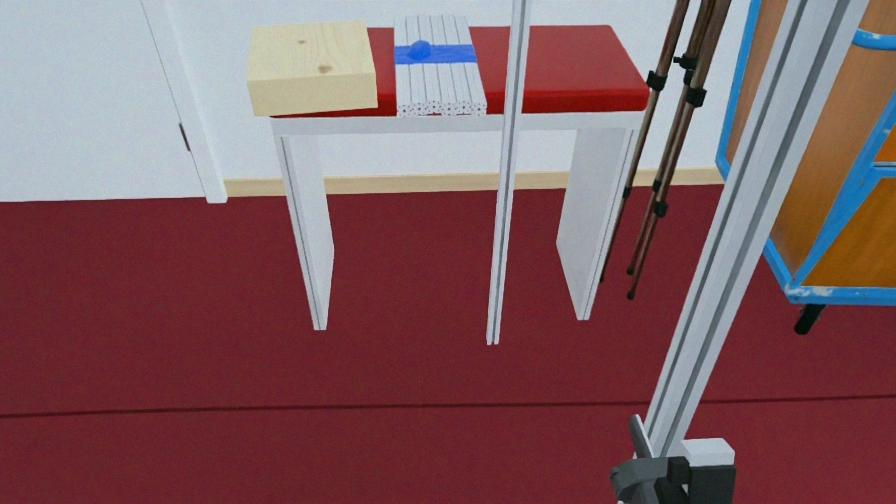

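move(base={"turn_rad_s":-0.45,"for_s":3.49}, cameras=[])

move(base={"x_m_s":0.3,"for_s":4.37}, cameras=[])

move(base={"turn_rad_s":0.45,"for_s":3.42}, joints={"torso_squat_rad":0.4}, cameras=[])

move(joints={"right_hand_roll_rad":0}, min_time_s=2.5, cameras=[])

move(target={"side":"right","x":0.28,"y":-0.265,"z":0.85,"quat_wxyz":[1,0,0,0]}, min_time_s=2, cameras=["head_camera"])

Scene clock: 712.47 s.
Joint torques (N m): left_arm=[-2.13 1.23 0.13 -1.11 -0.11 -0.43 0.13] | right_arm=[-14.28 -4.33 -0.75 -9.29 0.02 -4.36 -0.26]
External joint torques (N m): left_arm=[-0.43 0.71 0.1 -0.39 -0.12 0.06 0.14] | right_arm=[-3.75 -0.72 -0.4 -4.33 0.06 -2.43 -0.26]
Wrist force (N): left_arm=[-2.1 0.2 -8.7] | right_arm=[-4.2 10.7 -6.3]
Wrist torque (N m): left_arm=[-0.26 -0.26 0.19] | right_arm=[-0.36 -0.42 -0.31]
Wrist force, peak (N): left_arm=[-2.5 0.5 -8.8] | right_arm=[-4.7 11.1 -6.4]
move: done
base_odometry: x=-0.043 y=+1.060 heading=-1.574
lidar_m: 3.69 1.26 1.09 0.95 1.04 2.24 3.95 1.40 1.01 0.98 0.31 1.38
base_status: done (sent for 3.5 of 3.5 s)
joint_positions: torso_squat_rad=+0.700 torso_shift_rad=+0.000 torso_pitch_rad=+0.000 torso_yaw_rad=+0.000 left_shoulder_pitch_rad=+0.020 left_shoulder_roll_rad=+0.015 left_shoulder_yaw_rad=-0.005 left_elbow_rad=-0.192 left_forearm_roll_rad=-0.008 left_wrist_pitch_rad=-0.045 left_hand_roll_rad=+0.025 left_gripper_m=+0.101 right_shoulder_pitch_rad=-0.268 right_shoulder_roll_rad=-0.102 right_shoulder_yaw_rad=-0.033 right_elbow_rad=-0.266 right_forearm_roll_rad=-0.039 right_wrist_pitch_rad=-1.028 right_hand_roll_rad=+1.488 right_gripper_m=+0.030 head_pan_rad=+0.000 head_tilt_rad=+0.800
wheel_motors_off: 0
motor_effort: left_wheel=+15(55) right_wheel=+8(50)
chest: x=-0.2279 y=+0.0002 z=+1.1253 quat_wxyz=(+1.000, +0.000, +0.000, +0.000) (m; base frame)
left_hand: x=-0.1389 y=+0.2313 z=+0.4461 quat_wxyz=(+0.994, +0.006, -0.109, +0.008) (m; base frame)
right_hand: x=+0.2051 y=-0.2640 z=+0.7077 quat_wxyz=(+0.505, -0.496, -0.495, +0.504) (m; base frame)
pictures: none

Scene clock: 717.90 s.
Joint torques (N m): left_arm=[-0.94 1.31 -0.47 -0.78 -0.1 -0.34 0.16] | right_arm=[-14.14 -3.97 -0.72 -8.73 0.04 -4.6 -0.24]
External joint torques (N m): left_arm=[0.76 0.79 -0.51 -0.06 -0.1 0.16 0.17] | right_arm=[-3.61 -0.37 -0.38 -3.77 0.08 -2.67 -0.23]
Wrist force (N): left_arm=[-2.5 0.1 -8.3] | right_arm=[-4.5 11.2 -6.3]
Wrist torque (N m): left_arm=[-0.26 -0.29 0.19] | right_arm=[-0.36 -0.45 -0.35]
Wrist force, peak (N): left_arm=[-3.0 0.1 -8.5] | right_arm=[-4.5 11.1 -7.3]
move: done
base_odometry: x=-0.048 y=-0.250 heading=-1.574
lidar_m: 3.66 1.11 0.85 0.85 0.90 1.46 3.91 1.38 1.01 0.97 0.31 1.36
base_status: done (sent for 4.37 of 4.37 s)
joint_positions: torso_squat_rad=+0.700 torso_shift_rad=+0.000 torso_pitch_rad=+0.000 torso_yaw_rad=+0.000 left_shoulder_pitch_rad=+0.020 left_shoulder_roll_rad=+0.015 left_shoulder_yaw_rad=-0.005 left_elbow_rad=-0.192 left_forearm_roll_rad=-0.008 left_wrist_pitch_rad=-0.045 left_hand_roll_rad=+0.025 left_gripper_m=+0.101 right_shoulder_pitch_rad=-0.268 right_shoulder_roll_rad=-0.102 right_shoulder_yaw_rad=-0.033 right_elbow_rad=-0.266 right_forearm_roll_rad=-0.039 right_wrist_pitch_rad=-1.028 right_hand_roll_rad=+1.488 right_gripper_m=+0.030 head_pan_rad=+0.000 head_tilt_rad=+0.800
wheel_motors_off: 0
motor_effort: left_wheel=-2(55) right_wheel=-3(54)
chest: x=-0.2278 y=+0.0002 z=+1.1253 quat_wxyz=(+1.000, +0.000, +0.000, +0.000) (m; base frame)
left_hand: x=-0.1388 y=+0.2313 z=+0.4461 quat_wxyz=(+0.994, +0.006, -0.109, +0.008) (m; base frame)
right_hand: x=+0.2053 y=-0.2640 z=+0.7078 quat_wxyz=(+0.505, -0.496, -0.495, +0.504) (m; base frame)
pictures: none

Scene clock: 722.67 s.
Joint torques (N m): left_arm=[-2.06 0.69 -0.23 -0.92 -0.11 -0.33 0.19] | right_arm=[-14.66 -4.35 -1.36 -9.28 0.03 -4.33 -0.36]
External joint torques (N m): left_arm=[-0.36 0.17 -0.27 -0.2 -0.12 0.16 0.2] | right_arm=[-4.13 -0.75 -1.02 -4.32 0.07 -2.4 -0.36]
Wrist force (N): left_arm=[-2.4 0.5 -8.2] | right_arm=[-4.4 10.4 -6.3]
Wrist torque (N m): left_arm=[-0.32 -0.33 0.21] | right_arm=[-0.39 -0.45 -0.36]
Wrist force, peak (N): left_arm=[-3.1 0.4 -8.6] | right_arm=[-4.5 11.6 -6.5]
move: done
base_odometry: x=-0.048 y=-0.250 heading=-0.030
lidar_m: 0.83 0.88 1.42 4.33 1.44 1.03 0.97 0.99 1.33 3.35 0.30 0.86
base_status: done (sent for 3.43 of 3.43 s)
joint_positions: torso_squat_rad=+0.400 torso_shift_rad=+0.000 torso_pitch_rad=+0.000 torso_yaw_rad=+0.000 left_shoulder_pitch_rad=+0.020 left_shoulder_roll_rad=+0.015 left_shoulder_yaw_rad=-0.005 left_elbow_rad=-0.192 left_forearm_roll_rad=-0.008 left_wrist_pitch_rad=-0.045 left_hand_roll_rad=+0.025 left_gripper_m=+0.101 right_shoulder_pitch_rad=-0.268 right_shoulder_roll_rad=-0.102 right_shoulder_yaw_rad=-0.033 right_elbow_rad=-0.266 right_forearm_roll_rad=-0.039 right_wrist_pitch_rad=-1.028 right_hand_roll_rad=+1.488 right_gripper_m=+0.030 head_pan_rad=+0.000 head_tilt_rad=+0.800
joint_status: all done
wheel_motors_off: 0
motor_effort: left_wheel=+6(50) right_wheel=+15(44)
chest: x=-0.2278 y=+0.0003 z=+1.2347 quat_wxyz=(+1.000, +0.000, +0.000, +0.000) (m; base frame)
left_hand: x=-0.1388 y=+0.2313 z=+0.5554 quat_wxyz=(+0.994, +0.006, -0.109, +0.008) (m; base frame)
right_hand: x=+0.2051 y=-0.2640 z=+0.8170 quat_wxyz=(+0.505, -0.496, -0.495, +0.504) (m; base frame)
pictures: none

Scene clock: 725.47 s.
Joint torques (N m): left_arm=[-1.47 0.37 -0.19 -0.81 -0.19 -0.41 0.14] | right_arm=[-14.05 -3.97 -0.66 -9.13 -0.13 -4.3 -0.48]
External joint torques (N m): left_arm=[0.23 -0.15 -0.23 -0.1 -0.2 0.09 0.16] | right_arm=[-3.53 -0.31 -0.33 -4.18 -0.11 -2.37 -0.53]
Wrist force (N): left_arm=[-2.6 0.5 -8.4] | right_arm=[-20.1 -3.1 -6.6]
Wrist torque (N m): left_arm=[-0.33 -0.34 0.18] | right_arm=[0.01 -0.87 -0.05]
Wrist force, peak (N): left_arm=[-2.7 0.5 -8.8] | right_arm=[-20.2 -2.9 -6.7]
move: done
base_odometry: x=-0.048 y=-0.250 heading=-0.030
lidar_m: 0.83 0.88 1.43 4.33 1.44 1.03 0.96 1.00 1.33 3.34 1.15 0.86
joint_positions: torso_squat_rad=+0.400 torso_shift_rad=+0.000 torso_pitch_rad=+0.000 torso_yaw_rad=+0.000 left_shoulder_pitch_rad=+0.020 left_shoulder_roll_rad=+0.015 left_shoulder_yaw_rad=-0.005 left_elbow_rad=-0.192 left_forearm_roll_rad=-0.008 left_wrist_pitch_rad=-0.045 left_hand_roll_rad=+0.025 left_gripper_m=+0.101 right_shoulder_pitch_rad=-0.268 right_shoulder_roll_rad=-0.102 right_shoulder_yaw_rad=-0.033 right_elbow_rad=-0.266 right_forearm_roll_rad=-0.039 right_wrist_pitch_rad=-1.028 right_hand_roll_rad=+0.000 right_gripper_m=+0.030 head_pan_rad=+0.000 head_tilt_rad=+0.800
joint_status: all done
wheel_motors_off: 0
motor_effort: left_wheel=+7(8) right_wheel=+16(17)
chest: x=-0.2278 y=+0.0003 z=+1.2347 quat_wxyz=(+1.000, +0.000, +0.000, +0.000) (m; base frame)
left_hand: x=-0.1388 y=+0.2313 z=+0.5554 quat_wxyz=(+0.994, +0.006, -0.109, +0.008) (m; base frame)
right_hand: x=+0.2051 y=-0.2640 z=+0.8170 quat_wxyz=(+0.713, -0.030, -0.700, +0.029) (m; base frame)
pictures: none

Scene clock: 727.83 s.
Joint torques (N m): left_arm=[-0.74 0.98 -0.15 -1.14 0.03 -0.43 0.08] | right_arm=[-25.65 -11.18 -0.55 -10.19 0.31 -0.81 -0.24]
External joint torques (N m): left_arm=[0.96 0.46 -0.19 -0.43 0.02 0.07 0.09] | right_arm=[-3.19 -2.7 0.19 -3.28 0.07 -0.52 -0.25]
Wrist force (N): left_arm=[-2.4 0.5 -8.3] | right_arm=[-6.7 -4.7 -21.7]
Wrist torque (N m): left_arm=[-0.31 -0.34 0.20] | right_arm=[-0.37 -0.53 -0.27]
Wrist force, peak (N): left_arm=[-2.4 0.2 -8.7] | right_arm=[-7.9 -4.0 -23.1]
move: short
base_odometry: x=-0.048 y=-0.250 heading=-0.030
lidar_m: 0.83 0.87 1.43 4.34 1.43 1.02 0.96 0.99 1.33 3.34 1.16 0.87
joint_positions: torso_squat_rad=+0.400 torso_shift_rad=+0.000 torso_pitch_rad=+0.000 torso_yaw_rad=+0.000 left_shoulder_pitch_rad=+0.020 left_shoulder_roll_rad=+0.015 left_shoulder_yaw_rad=-0.005 left_elbow_rad=-0.192 left_forearm_roll_rad=-0.008 left_wrist_pitch_rad=-0.045 left_hand_roll_rad=+0.025 left_gripper_m=+0.101 right_shoulder_pitch_rad=-0.985 right_shoulder_roll_rad=-0.289 right_shoulder_yaw_rad=+0.131 right_elbow_rad=-0.266 right_forearm_roll_rad=-0.441 right_wrist_pitch_rad=+1.117 right_hand_roll_rad=+0.019 right_gripper_m=+0.030 head_pan_rad=+0.000 head_tilt_rad=+0.800
joint_status: all done
wheel_motors_off: 0
motor_effort: left_wheel=+7(9) right_wheel=+19(21)
chest: x=-0.2279 y=+0.0003 z=+1.2347 quat_wxyz=(+1.000, +0.000, +0.000, +0.000) (m; base frame)
left_hand: x=-0.1388 y=+0.2313 z=+0.5554 quat_wxyz=(+0.994, +0.006, -0.109, +0.008) (m; base frame)
right_hand: x=+0.2786 y=-0.2648 z=+0.8497 quat_wxyz=(+0.998, -0.005, -0.060, +0.000) (m; base frame)
right_hand_status: short (checked arc, as near as the solve gets, planned for 2.0 s): 1 mm and 6.9 deg off. The place is met; only the turn is off.
pictures: head_camera
camera_calibration:
head_camera: T_world_to_cam=[[-0.0583274, -0.998211, 0.0131578, -0.0249678], [-0.682268, 0.0302376, -0.730476, 0.964399], [0.728771, -0.0515839, -0.682811, 1.07085], [0, 0, 0, 1]]

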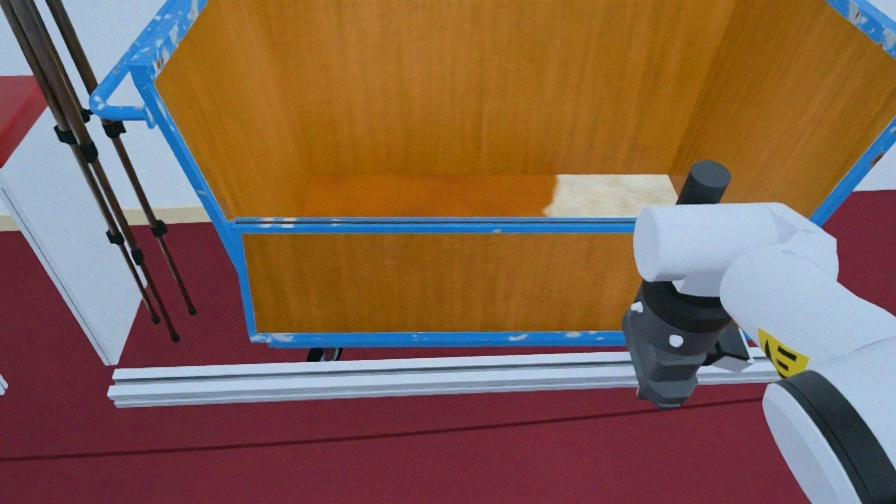

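move(joints={"torso_pitch_rad":0.4}, cameras=[])

move(target={"side":"right","x":0.30,"y":-0.28,"z":0.80,"quat_wxyz":[1,0,0,-0.005]}, min_time_s=2, cameras=[])

move(base={"x_m_s":0.2,"for_s":2.83}, cameras=["head_camera"])

move(joints={"head_pan_rad":-0.52}, cameras=["head_camera"])

Scene clock: 733.80 s.
Joint torques (N m): left_arm=[8.8 0.56 0.19 2.81 -0.12 0.3 0.37] | right_arm=[-18.26 -9.97 0.03 -6.49 0.18 0.85 -0.19]
External joint torques (N m): left_arm=[0.42 0.01 0.11 -0.43 -0.12 0.06 0.36] | right_arm=[-3.25 -2.85 0.58 -2.3 -0.02 0.37 -0.18]
Wrist force (N): left_arm=[-0.1 0.4 -8.5] | right_arm=[-0.6 -4.6 -21.1]
Wrist torque (N m): left_arm=[-0.35 -0.17 0.18] | right_arm=[-0.17 -0.37 -0.43]
Wrist force, peak (N): left_arm=[-1.1 0.2 -9.1] | right_arm=[-7.0 -4.6 -22.0]
move: done
base_odometry: x=-0.048 y=-0.250 heading=-0.030
lidar_m: 0.83 0.88 1.42 4.33 1.44 1.03 0.96 0.99 1.32 3.35 1.14 0.86
joint_positions: torso_squat_rad=+0.400 torso_shift_rad=+0.000 torso_pitch_rad=+0.400 torso_yaw_rad=+0.000 left_shoulder_pitch_rad=+0.020 left_shoulder_roll_rad=+0.015 left_shoulder_yaw_rad=-0.005 left_elbow_rad=-0.192 left_forearm_roll_rad=-0.008 left_wrist_pitch_rad=-0.045 left_hand_roll_rad=+0.025 left_gripper_m=+0.101 right_shoulder_pitch_rad=-0.985 right_shoulder_roll_rad=-0.289 right_shoulder_yaw_rad=+0.131 right_elbow_rad=-0.267 right_forearm_roll_rad=-0.441 right_wrist_pitch_rad=+1.117 right_hand_roll_rad=+0.019 right_gripper_m=+0.030 head_pan_rad=+0.000 head_tilt_rad=+0.800
joint_status: all done
wheel_motors_off: 0
motor_effort: left_wheel=+7(8) right_wheel=+18(21)
chest: x=-0.1074 y=+0.0003 z=+1.2102 quat_wxyz=(+0.980, +0.000, +0.199, +0.000) (m; base frame)
left_hand: x=-0.2899 y=+0.2313 z=+0.5499 quat_wxyz=(+0.996, +0.008, +0.091, +0.007) (m; base frame)
right_hand: x=+0.2094 y=-0.2648 z=+0.6585 quat_wxyz=(+0.990, -0.005, +0.139, +0.001) (m; base frame)
pictures: none

Scene clock: 736.30 s.
Joint torques (N m): left_arm=[8.77 0.98 -0.38 2.99 0.01 0.37 0.3] | right_arm=[-17.36 -11.21 -5.26 -11.6 0.19 -0.11 -0.24]
External joint torques (N m): left_arm=[0.39 0.44 -0.46 -0.26 0.01 0.13 0.29] | right_arm=[-3.09 -2.22 -1.33 -3.99 -0.05 -0.07 -0.24]
Wrist force (N): left_arm=[-0.2 0.4 -8.3] | right_arm=[-5.0 -4.9 -21.6]
Wrist torque (N m): left_arm=[-0.35 -0.19 0.18] | right_arm=[-0.10 -0.53 -0.29]
Wrist force, peak (N): left_arm=[-0.5 0.6 -8.9] | right_arm=[-7.4 -5.6 -22.7]
move: done
base_odometry: x=-0.048 y=-0.250 heading=-0.030
lidar_m: 0.83 0.87 1.43 4.34 1.45 1.03 0.96 0.99 1.32 3.35 1.14 0.87
joint_positions: torso_squat_rad=+0.400 torso_shift_rad=+0.000 torso_pitch_rad=+0.400 torso_yaw_rad=+0.000 left_shoulder_pitch_rad=+0.020 left_shoulder_roll_rad=+0.015 left_shoulder_yaw_rad=-0.005 left_elbow_rad=-0.192 left_forearm_roll_rad=-0.008 left_wrist_pitch_rad=-0.045 left_hand_roll_rad=+0.025 left_gripper_m=+0.101 right_shoulder_pitch_rad=-0.709 right_shoulder_roll_rad=-0.460 right_shoulder_yaw_rad=+0.051 right_elbow_rad=-1.325 right_forearm_roll_rad=-0.445 right_wrist_pitch_rad=+1.603 right_hand_roll_rad=-0.183 right_gripper_m=+0.030 head_pan_rad=+0.000 head_tilt_rad=+0.800
joint_status: all done
wheel_motors_off: 0
motor_effort: left_wheel=+6(7) right_wheel=+18(21)
chest: x=-0.1074 y=+0.0003 z=+1.2102 quat_wxyz=(+0.980, +0.000, +0.199, +0.000) (m; base frame)
left_hand: x=-0.2899 y=+0.2314 z=+0.5499 quat_wxyz=(+0.996, +0.008, +0.091, +0.007) (m; base frame)
right_hand: x=+0.2992 y=-0.2797 z=+0.8002 quat_wxyz=(+1.000, +0.001, +0.002, -0.005) (m; base frame)
right_hand_status: reached (checked arc, planned for 2.0 s): 1 mm and 0.3 deg off.
pictures: none

Scene clock: 740.27 s.
Joint torques (N m): left_arm=[9.4 0.15 -0.25 2.85 -0.2 0.38 0.23] | right_arm=[-16.79 -10.88 -4.62 -11.04 0.11 0.01 -0.3]
External joint torques (N m): left_arm=[1.03 -0.4 -0.34 -0.4 -0.19 0.15 0.22] | right_arm=[-2.51 -1.89 -0.7 -3.43 -0.13 0.04 -0.3]
Wrist force (N): left_arm=[0.0 0.5 -8.8] | right_arm=[-5.1 -4.8 -21.6]
Wrist torque (N m): left_arm=[-0.34 -0.17 0.17] | right_arm=[-0.23 -0.52 -0.35]
Wrist force, peak (N): left_arm=[-0.1 0.5 -9.0] | right_arm=[-5.6 -4.4 -22.1]
move: done
base_odometry: x=+0.518 y=-0.267 heading=-0.029
lidar_m: 0.26 0.28 0.40 1.65 2.27 1.61 1.52 1.58 2.11 4.65 0.37 0.28
base_status: done (sent for 2.83 of 2.83 s)
joint_positions: torso_squat_rad=+0.400 torso_shift_rad=+0.000 torso_pitch_rad=+0.400 torso_yaw_rad=+0.000 left_shoulder_pitch_rad=+0.020 left_shoulder_roll_rad=+0.015 left_shoulder_yaw_rad=-0.005 left_elbow_rad=-0.192 left_forearm_roll_rad=-0.008 left_wrist_pitch_rad=-0.045 left_hand_roll_rad=+0.025 left_gripper_m=+0.101 right_shoulder_pitch_rad=-0.710 right_shoulder_roll_rad=-0.460 right_shoulder_yaw_rad=+0.051 right_elbow_rad=-1.325 right_forearm_roll_rad=-0.445 right_wrist_pitch_rad=+1.603 right_hand_roll_rad=-0.183 right_gripper_m=+0.030 head_pan_rad=+0.000 head_tilt_rad=+0.800
wheel_motors_off: 0
motor_effort: left_wheel=+7(43) right_wheel=-10(51)
chest: x=-0.1073 y=+0.0003 z=+1.2102 quat_wxyz=(+0.980, +0.000, +0.199, +0.000) (m; base frame)
left_hand: x=-0.2897 y=+0.2313 z=+0.5499 quat_wxyz=(+0.996, +0.008, +0.091, +0.007) (m; base frame)
right_hand: x=+0.2993 y=-0.2796 z=+0.8002 quat_wxyz=(+1.000, +0.001, +0.002, -0.005) (m; base frame)
pictures: head_camera
camera_calibration:
head_camera: T_world_to_cam=[[-0.0486089, -0.998211, 0.034825, -0.0428025], [-0.912895, 0.0302527, -0.407071, 0.612642], [0.405289, -0.0515788, -0.912732, 1.20984], [0, 0, 0, 1]]

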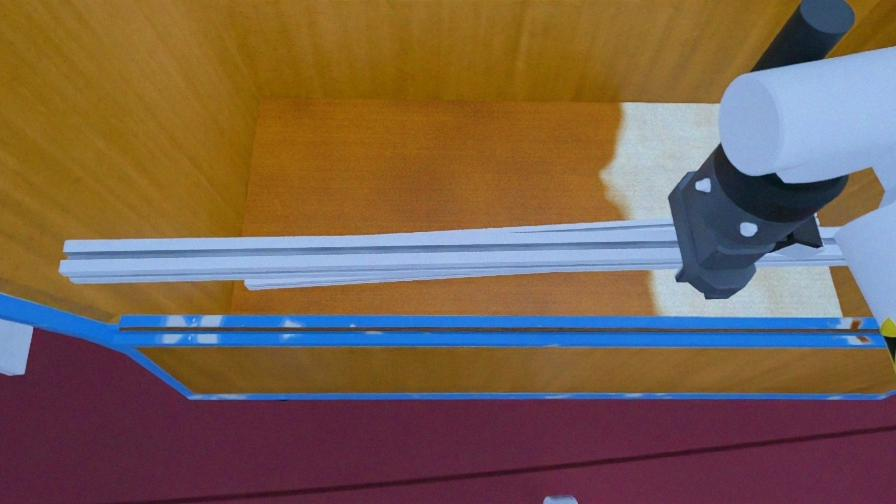

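Scene clock: 741.27 s.
Joint torques (N m): left_arm=[9.3 0.98 -0.51 3.17 -0.26 0.24 0.04] | right_arm=[-16.69 -10.71 -4.45 -11.01 0.06 -0.06 -0.38]
External joint torques (N m): left_arm=[0.92 0.43 -0.6 -0.07 -0.26 0 0.03] | right_arm=[-2.42 -1.73 -0.53 -3.4 -0.18 -0.03 -0.38]
Wrist force (N): left_arm=[0.1 0.7 -8.2] | right_arm=[-5.0 -4.5 -21.5]
Wrist torque (N m): left_arm=[-0.37 -0.16 0.18] | right_arm=[-0.26 -0.52 -0.35]
Wrist force, peak (N): left_arm=[0.3 0.4 -8.8] | right_arm=[-4.9 -4.7 -21.9]
move: done
base_odometry: x=+0.518 y=-0.267 heading=-0.029
lidar_m: 0.26 0.28 0.40 1.64 2.26 1.62 1.52 1.58 2.11 4.65 0.38 0.28
joint_positions: torso_squat_rad=+0.400 torso_shift_rad=+0.000 torso_pitch_rad=+0.400 torso_yaw_rad=+0.000 left_shoulder_pitch_rad=+0.020 left_shoulder_roll_rad=+0.015 left_shoulder_yaw_rad=-0.005 left_elbow_rad=-0.192 left_forearm_roll_rad=-0.008 left_wrist_pitch_rad=-0.045 left_hand_roll_rad=+0.025 left_gripper_m=+0.101 right_shoulder_pitch_rad=-0.710 right_shoulder_roll_rad=-0.460 right_shoulder_yaw_rad=+0.051 right_elbow_rad=-1.325 right_forearm_roll_rad=-0.445 right_wrist_pitch_rad=+1.603 right_hand_roll_rad=-0.183 right_gripper_m=+0.030 head_pan_rad=-0.520 head_tilt_rad=+0.800
joint_status: all done
wheel_motors_off: 0
motor_effort: left_wheel=+7(8) right_wheel=-7(9)
chest: x=-0.1073 y=+0.0003 z=+1.2102 quat_wxyz=(+0.980, +0.000, +0.199, +0.000) (m; base frame)
left_hand: x=-0.2897 y=+0.2313 z=+0.5499 quat_wxyz=(+0.996, +0.008, +0.091, +0.007) (m; base frame)
right_hand: x=+0.2993 y=-0.2796 z=+0.8002 quat_wxyz=(+1.000, +0.001, +0.002, -0.005) (m; base frame)
pictures: head_camera
camera_calibration:
head_camera: T_world_to_cam=[[-0.49827, -0.837313, 0.22502, -0.310534], [-0.815909, 0.365036, -0.448377, 0.670628], [0.293291, -0.407009, -0.865057, 1.14289], [0, 0, 0, 1]]

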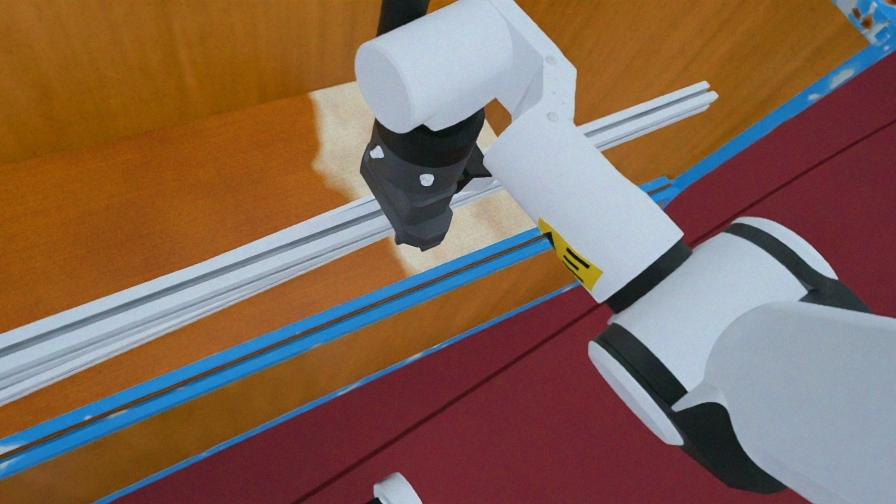

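move(target={"side":"right","x":0.36,"y":-0.28,"z":0.72,"quat_wxyz":[1,0,0,-0.005]}, min_time_s=2, cameras=[])

move(base={"x_m_s":0.1,"for_s":0.6}, joints={"torso_shift_rad":0.25,"torso_squat_rad":0.95,"head_pan_rad":0}, cameras=["head_camera"])

move(target={"side":"right","x":0.355,"y":-0.28,"z":0.47,"quat_wxyz":[1,0,0,0]}, min_time_s=1.5, cameras=["head_camera"])

Scene clock: 748.80 s.
Joint torques (N m): left_arm=[9.76 1.04 -0.18 3.16 -0.01 0.41 0.18] | right_arm=[-21.57 -10.39 -1.46 -8.74 0.1 -0.35 -0.21]
External joint torques (N m): left_arm=[1.38 0.5 -0.27 -0.08 0 0.17 0.17] | right_arm=[-2.86 -1.37 -0.85 -2.74 -0.12 -0.12 -0.21]
Wrist force (N): left_arm=[0.1 0.2 -8.3] | right_arm=[-6.6 -4.1 -21.9]
Wrist torque (N m): left_arm=[-0.31 -0.17 0.20] | right_arm=[-0.22 -0.56 -0.25]
Wrist force, peak (N): left_arm=[0.0 0.0 -9.1] | right_arm=[-6.9 -5.0 -22.8]
move: short
base_odometry: x=+0.518 y=-0.267 heading=-0.029
lidar_m: 0.26 0.28 0.40 1.64 2.27 1.62 1.53 1.59 2.11 4.65 0.38 0.27
joint_positions: torso_squat_rad=+0.400 torso_shift_rad=+0.000 torso_pitch_rad=+0.400 torso_yaw_rad=+0.000 left_shoulder_pitch_rad=+0.020 left_shoulder_roll_rad=+0.015 left_shoulder_yaw_rad=-0.005 left_elbow_rad=-0.192 left_forearm_roll_rad=-0.008 left_wrist_pitch_rad=-0.045 left_hand_roll_rad=+0.025 left_gripper_m=+0.101 right_shoulder_pitch_rad=-1.145 right_shoulder_roll_rad=-0.360 right_shoulder_yaw_rad=+0.032 right_elbow_rad=-0.267 right_forearm_roll_rad=-0.406 right_wrist_pitch_rad=+0.933 right_hand_roll_rad=+0.052 right_gripper_m=+0.030 head_pan_rad=-0.520 head_tilt_rad=+0.800
joint_status: all done
wheel_motors_off: 0
motor_effort: left_wheel=+7(8) right_wheel=-8(9)
chest: x=-0.1073 y=+0.0003 z=+1.2102 quat_wxyz=(+0.980, +0.000, +0.199, +0.000) (m; base frame)
left_hand: x=-0.2898 y=+0.2313 z=+0.5499 quat_wxyz=(+0.996, +0.008, +0.091, +0.007) (m; base frame)
right_hand: x=+0.3587 y=-0.2800 z=+0.7201 quat_wxyz=(+0.999, -0.006, -0.044, -0.005) (m; base frame)
right_hand_status: short (checked arc, as near as the solve gets, planned for 2.0 s): 1 mm and 5.1 deg off. The place is met; only the turn is off.
pictures: none

Scene clock: 751.50 s.
Joint torques (N m): left_arm=[9.08 1.44 -0.25 2.91 -0.07 0.48 0.24] | right_arm=[-22.57 -10.3 -1.57 -9.05 0.09 -0.53 -0.11]
External joint torques (N m): left_arm=[0.69 0.89 -0.33 -0.34 -0.07 0.24 0.24] | right_arm=[-3.88 -1.29 -0.95 -3.05 -0.13 -0.31 -0.12]
Wrist force (N): left_arm=[-0.4 0.0 -8.7] | right_arm=[-6.7 -4.0 -21.9]
Wrist torque (N m): left_arm=[-0.28 -0.23 0.18] | right_arm=[-0.27 -0.60 -0.30]
Wrist force, peak (N): left_arm=[-0.4 0.1 -8.9] | right_arm=[-6.7 -4.2 -22.5]
move: done
base_odometry: x=+0.578 y=-0.268 heading=-0.028
lidar_m: 0.21 0.22 0.32 1.15 2.37 1.67 1.59 1.64 2.19 0.73 0.29 0.21
base_status: done (sent for 0.6 of 0.6 s)
joint_positions: torso_squat_rad=+0.950 torso_shift_rad=+0.250 torso_pitch_rad=+0.400 torso_yaw_rad=+0.000 left_shoulder_pitch_rad=+0.020 left_shoulder_roll_rad=+0.015 left_shoulder_yaw_rad=-0.005 left_elbow_rad=-0.192 left_forearm_roll_rad=-0.008 left_wrist_pitch_rad=-0.045 left_hand_roll_rad=+0.025 left_gripper_m=+0.101 right_shoulder_pitch_rad=-1.145 right_shoulder_roll_rad=-0.360 right_shoulder_yaw_rad=+0.032 right_elbow_rad=-0.266 right_forearm_roll_rad=-0.406 right_wrist_pitch_rad=+0.933 right_hand_roll_rad=+0.052 right_gripper_m=+0.030 head_pan_rad=+0.000 head_tilt_rad=+0.800
joint_status: all done
wheel_motors_off: 0
motor_effort: left_wheel=+4(40) right_wheel=-6(27)
chest: x=-0.0066 y=+0.0002 z=+0.9600 quat_wxyz=(+0.980, +0.000, +0.199, +0.000) (m; base frame)
left_hand: x=-0.1891 y=+0.2313 z=+0.2997 quat_wxyz=(+0.996, +0.008, +0.091, +0.007) (m; base frame)
right_hand: x=+0.4593 y=-0.2801 z=+0.4698 quat_wxyz=(+0.999, -0.006, -0.044, -0.005) (m; base frame)
pictures: head_camera
camera_calibration:
head_camera: T_world_to_cam=[[-0.0486095, -0.998211, 0.0348227, -0.0292093], [-0.91288, 0.0302522, -0.407107, 0.60276], [0.405325, -0.0515782, -0.912717, 0.940619], [0, 0, 0, 1]]

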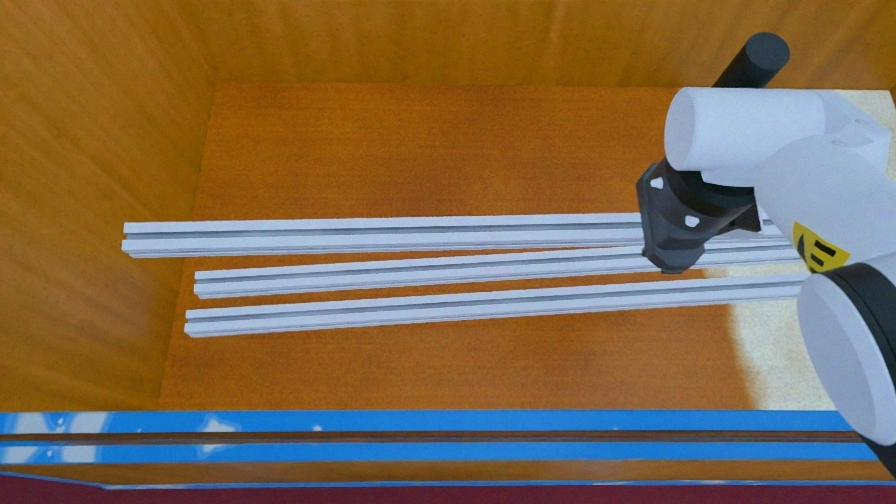

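Scene clock: 753.33 s.
Joint torques (N m): left_arm=[8.85 0.87 0.45 2.73 -0.14 0.13 0.18] | right_arm=[-15.29 -9.63 -3.03 -11.32 -0.04 -0.26 -0.4]
External joint torques (N m): left_arm=[0.47 0.32 0.36 -0.52 -0.13 -0.1 0.17] | right_arm=[-3.59 -2.09 -0.07 -3.88 -0.26 -0.22 -0.4]
Wrist force (N): left_arm=[-0.1 0.0 -8.4] | right_arm=[-5.2 -4.5 -21.7]
Wrist torque (N m): left_arm=[-0.28 -0.20 0.17] | right_arm=[-0.46 -0.55 -0.31]
Wrist force, peak (N): left_arm=[-0.6 0.1 -8.9] | right_arm=[-8.2 -4.8 -23.8]
move: done
base_odometry: x=+0.578 y=-0.268 heading=-0.028
lidar_m: 0.20 0.22 0.32 1.16 2.37 1.69 1.59 1.64 2.19 0.73 0.28 0.22
joint_positions: torso_squat_rad=+0.950 torso_shift_rad=+0.250 torso_pitch_rad=+0.400 torso_yaw_rad=+0.000 left_shoulder_pitch_rad=+0.020 left_shoulder_roll_rad=+0.015 left_shoulder_yaw_rad=-0.005 left_elbow_rad=-0.192 left_forearm_roll_rad=-0.008 left_wrist_pitch_rad=-0.045 left_hand_roll_rad=+0.025 left_gripper_m=+0.101 right_shoulder_pitch_rad=-0.581 right_shoulder_roll_rad=-0.365 right_shoulder_yaw_rad=+0.042 right_elbow_rad=-1.209 right_forearm_roll_rad=-0.351 right_wrist_pitch_rad=+1.368 right_hand_roll_rad=-0.108 right_gripper_m=+0.030 head_pan_rad=+0.000 head_tilt_rad=+0.800
joint_status: all done
wheel_motors_off: 0
motor_effort: left_wheel=+5(5) right_wheel=-7(10)
chest: x=-0.0066 y=+0.0002 z=+0.9600 quat_wxyz=(+0.980, +0.000, +0.199, +0.000) (m; base frame)
left_hand: x=-0.1891 y=+0.2313 z=+0.2997 quat_wxyz=(+0.996, +0.008, +0.091, +0.007) (m; base frame)
right_hand: x=+0.3542 y=-0.2799 z=+0.4697 quat_wxyz=(+1.000, +0.000, +0.001, +0.000) (m; base frame)
right_hand_status: reached (checked arc, planned for 1.5 s): 1 mm and 0.1 deg off.
pictures: head_camera
camera_calibration:
head_camera: T_world_to_cam=[[-0.0486099, -0.998211, 0.0348126, -0.0292027], [-0.912879, 0.0302566, -0.407108, 0.60276], [0.405326, -0.0515691, -0.912717, 0.940619], [0, 0, 0, 1]]

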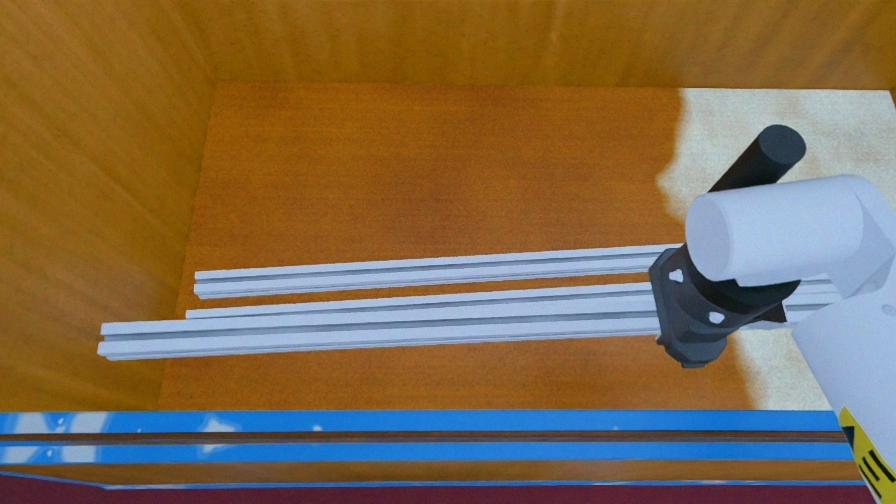

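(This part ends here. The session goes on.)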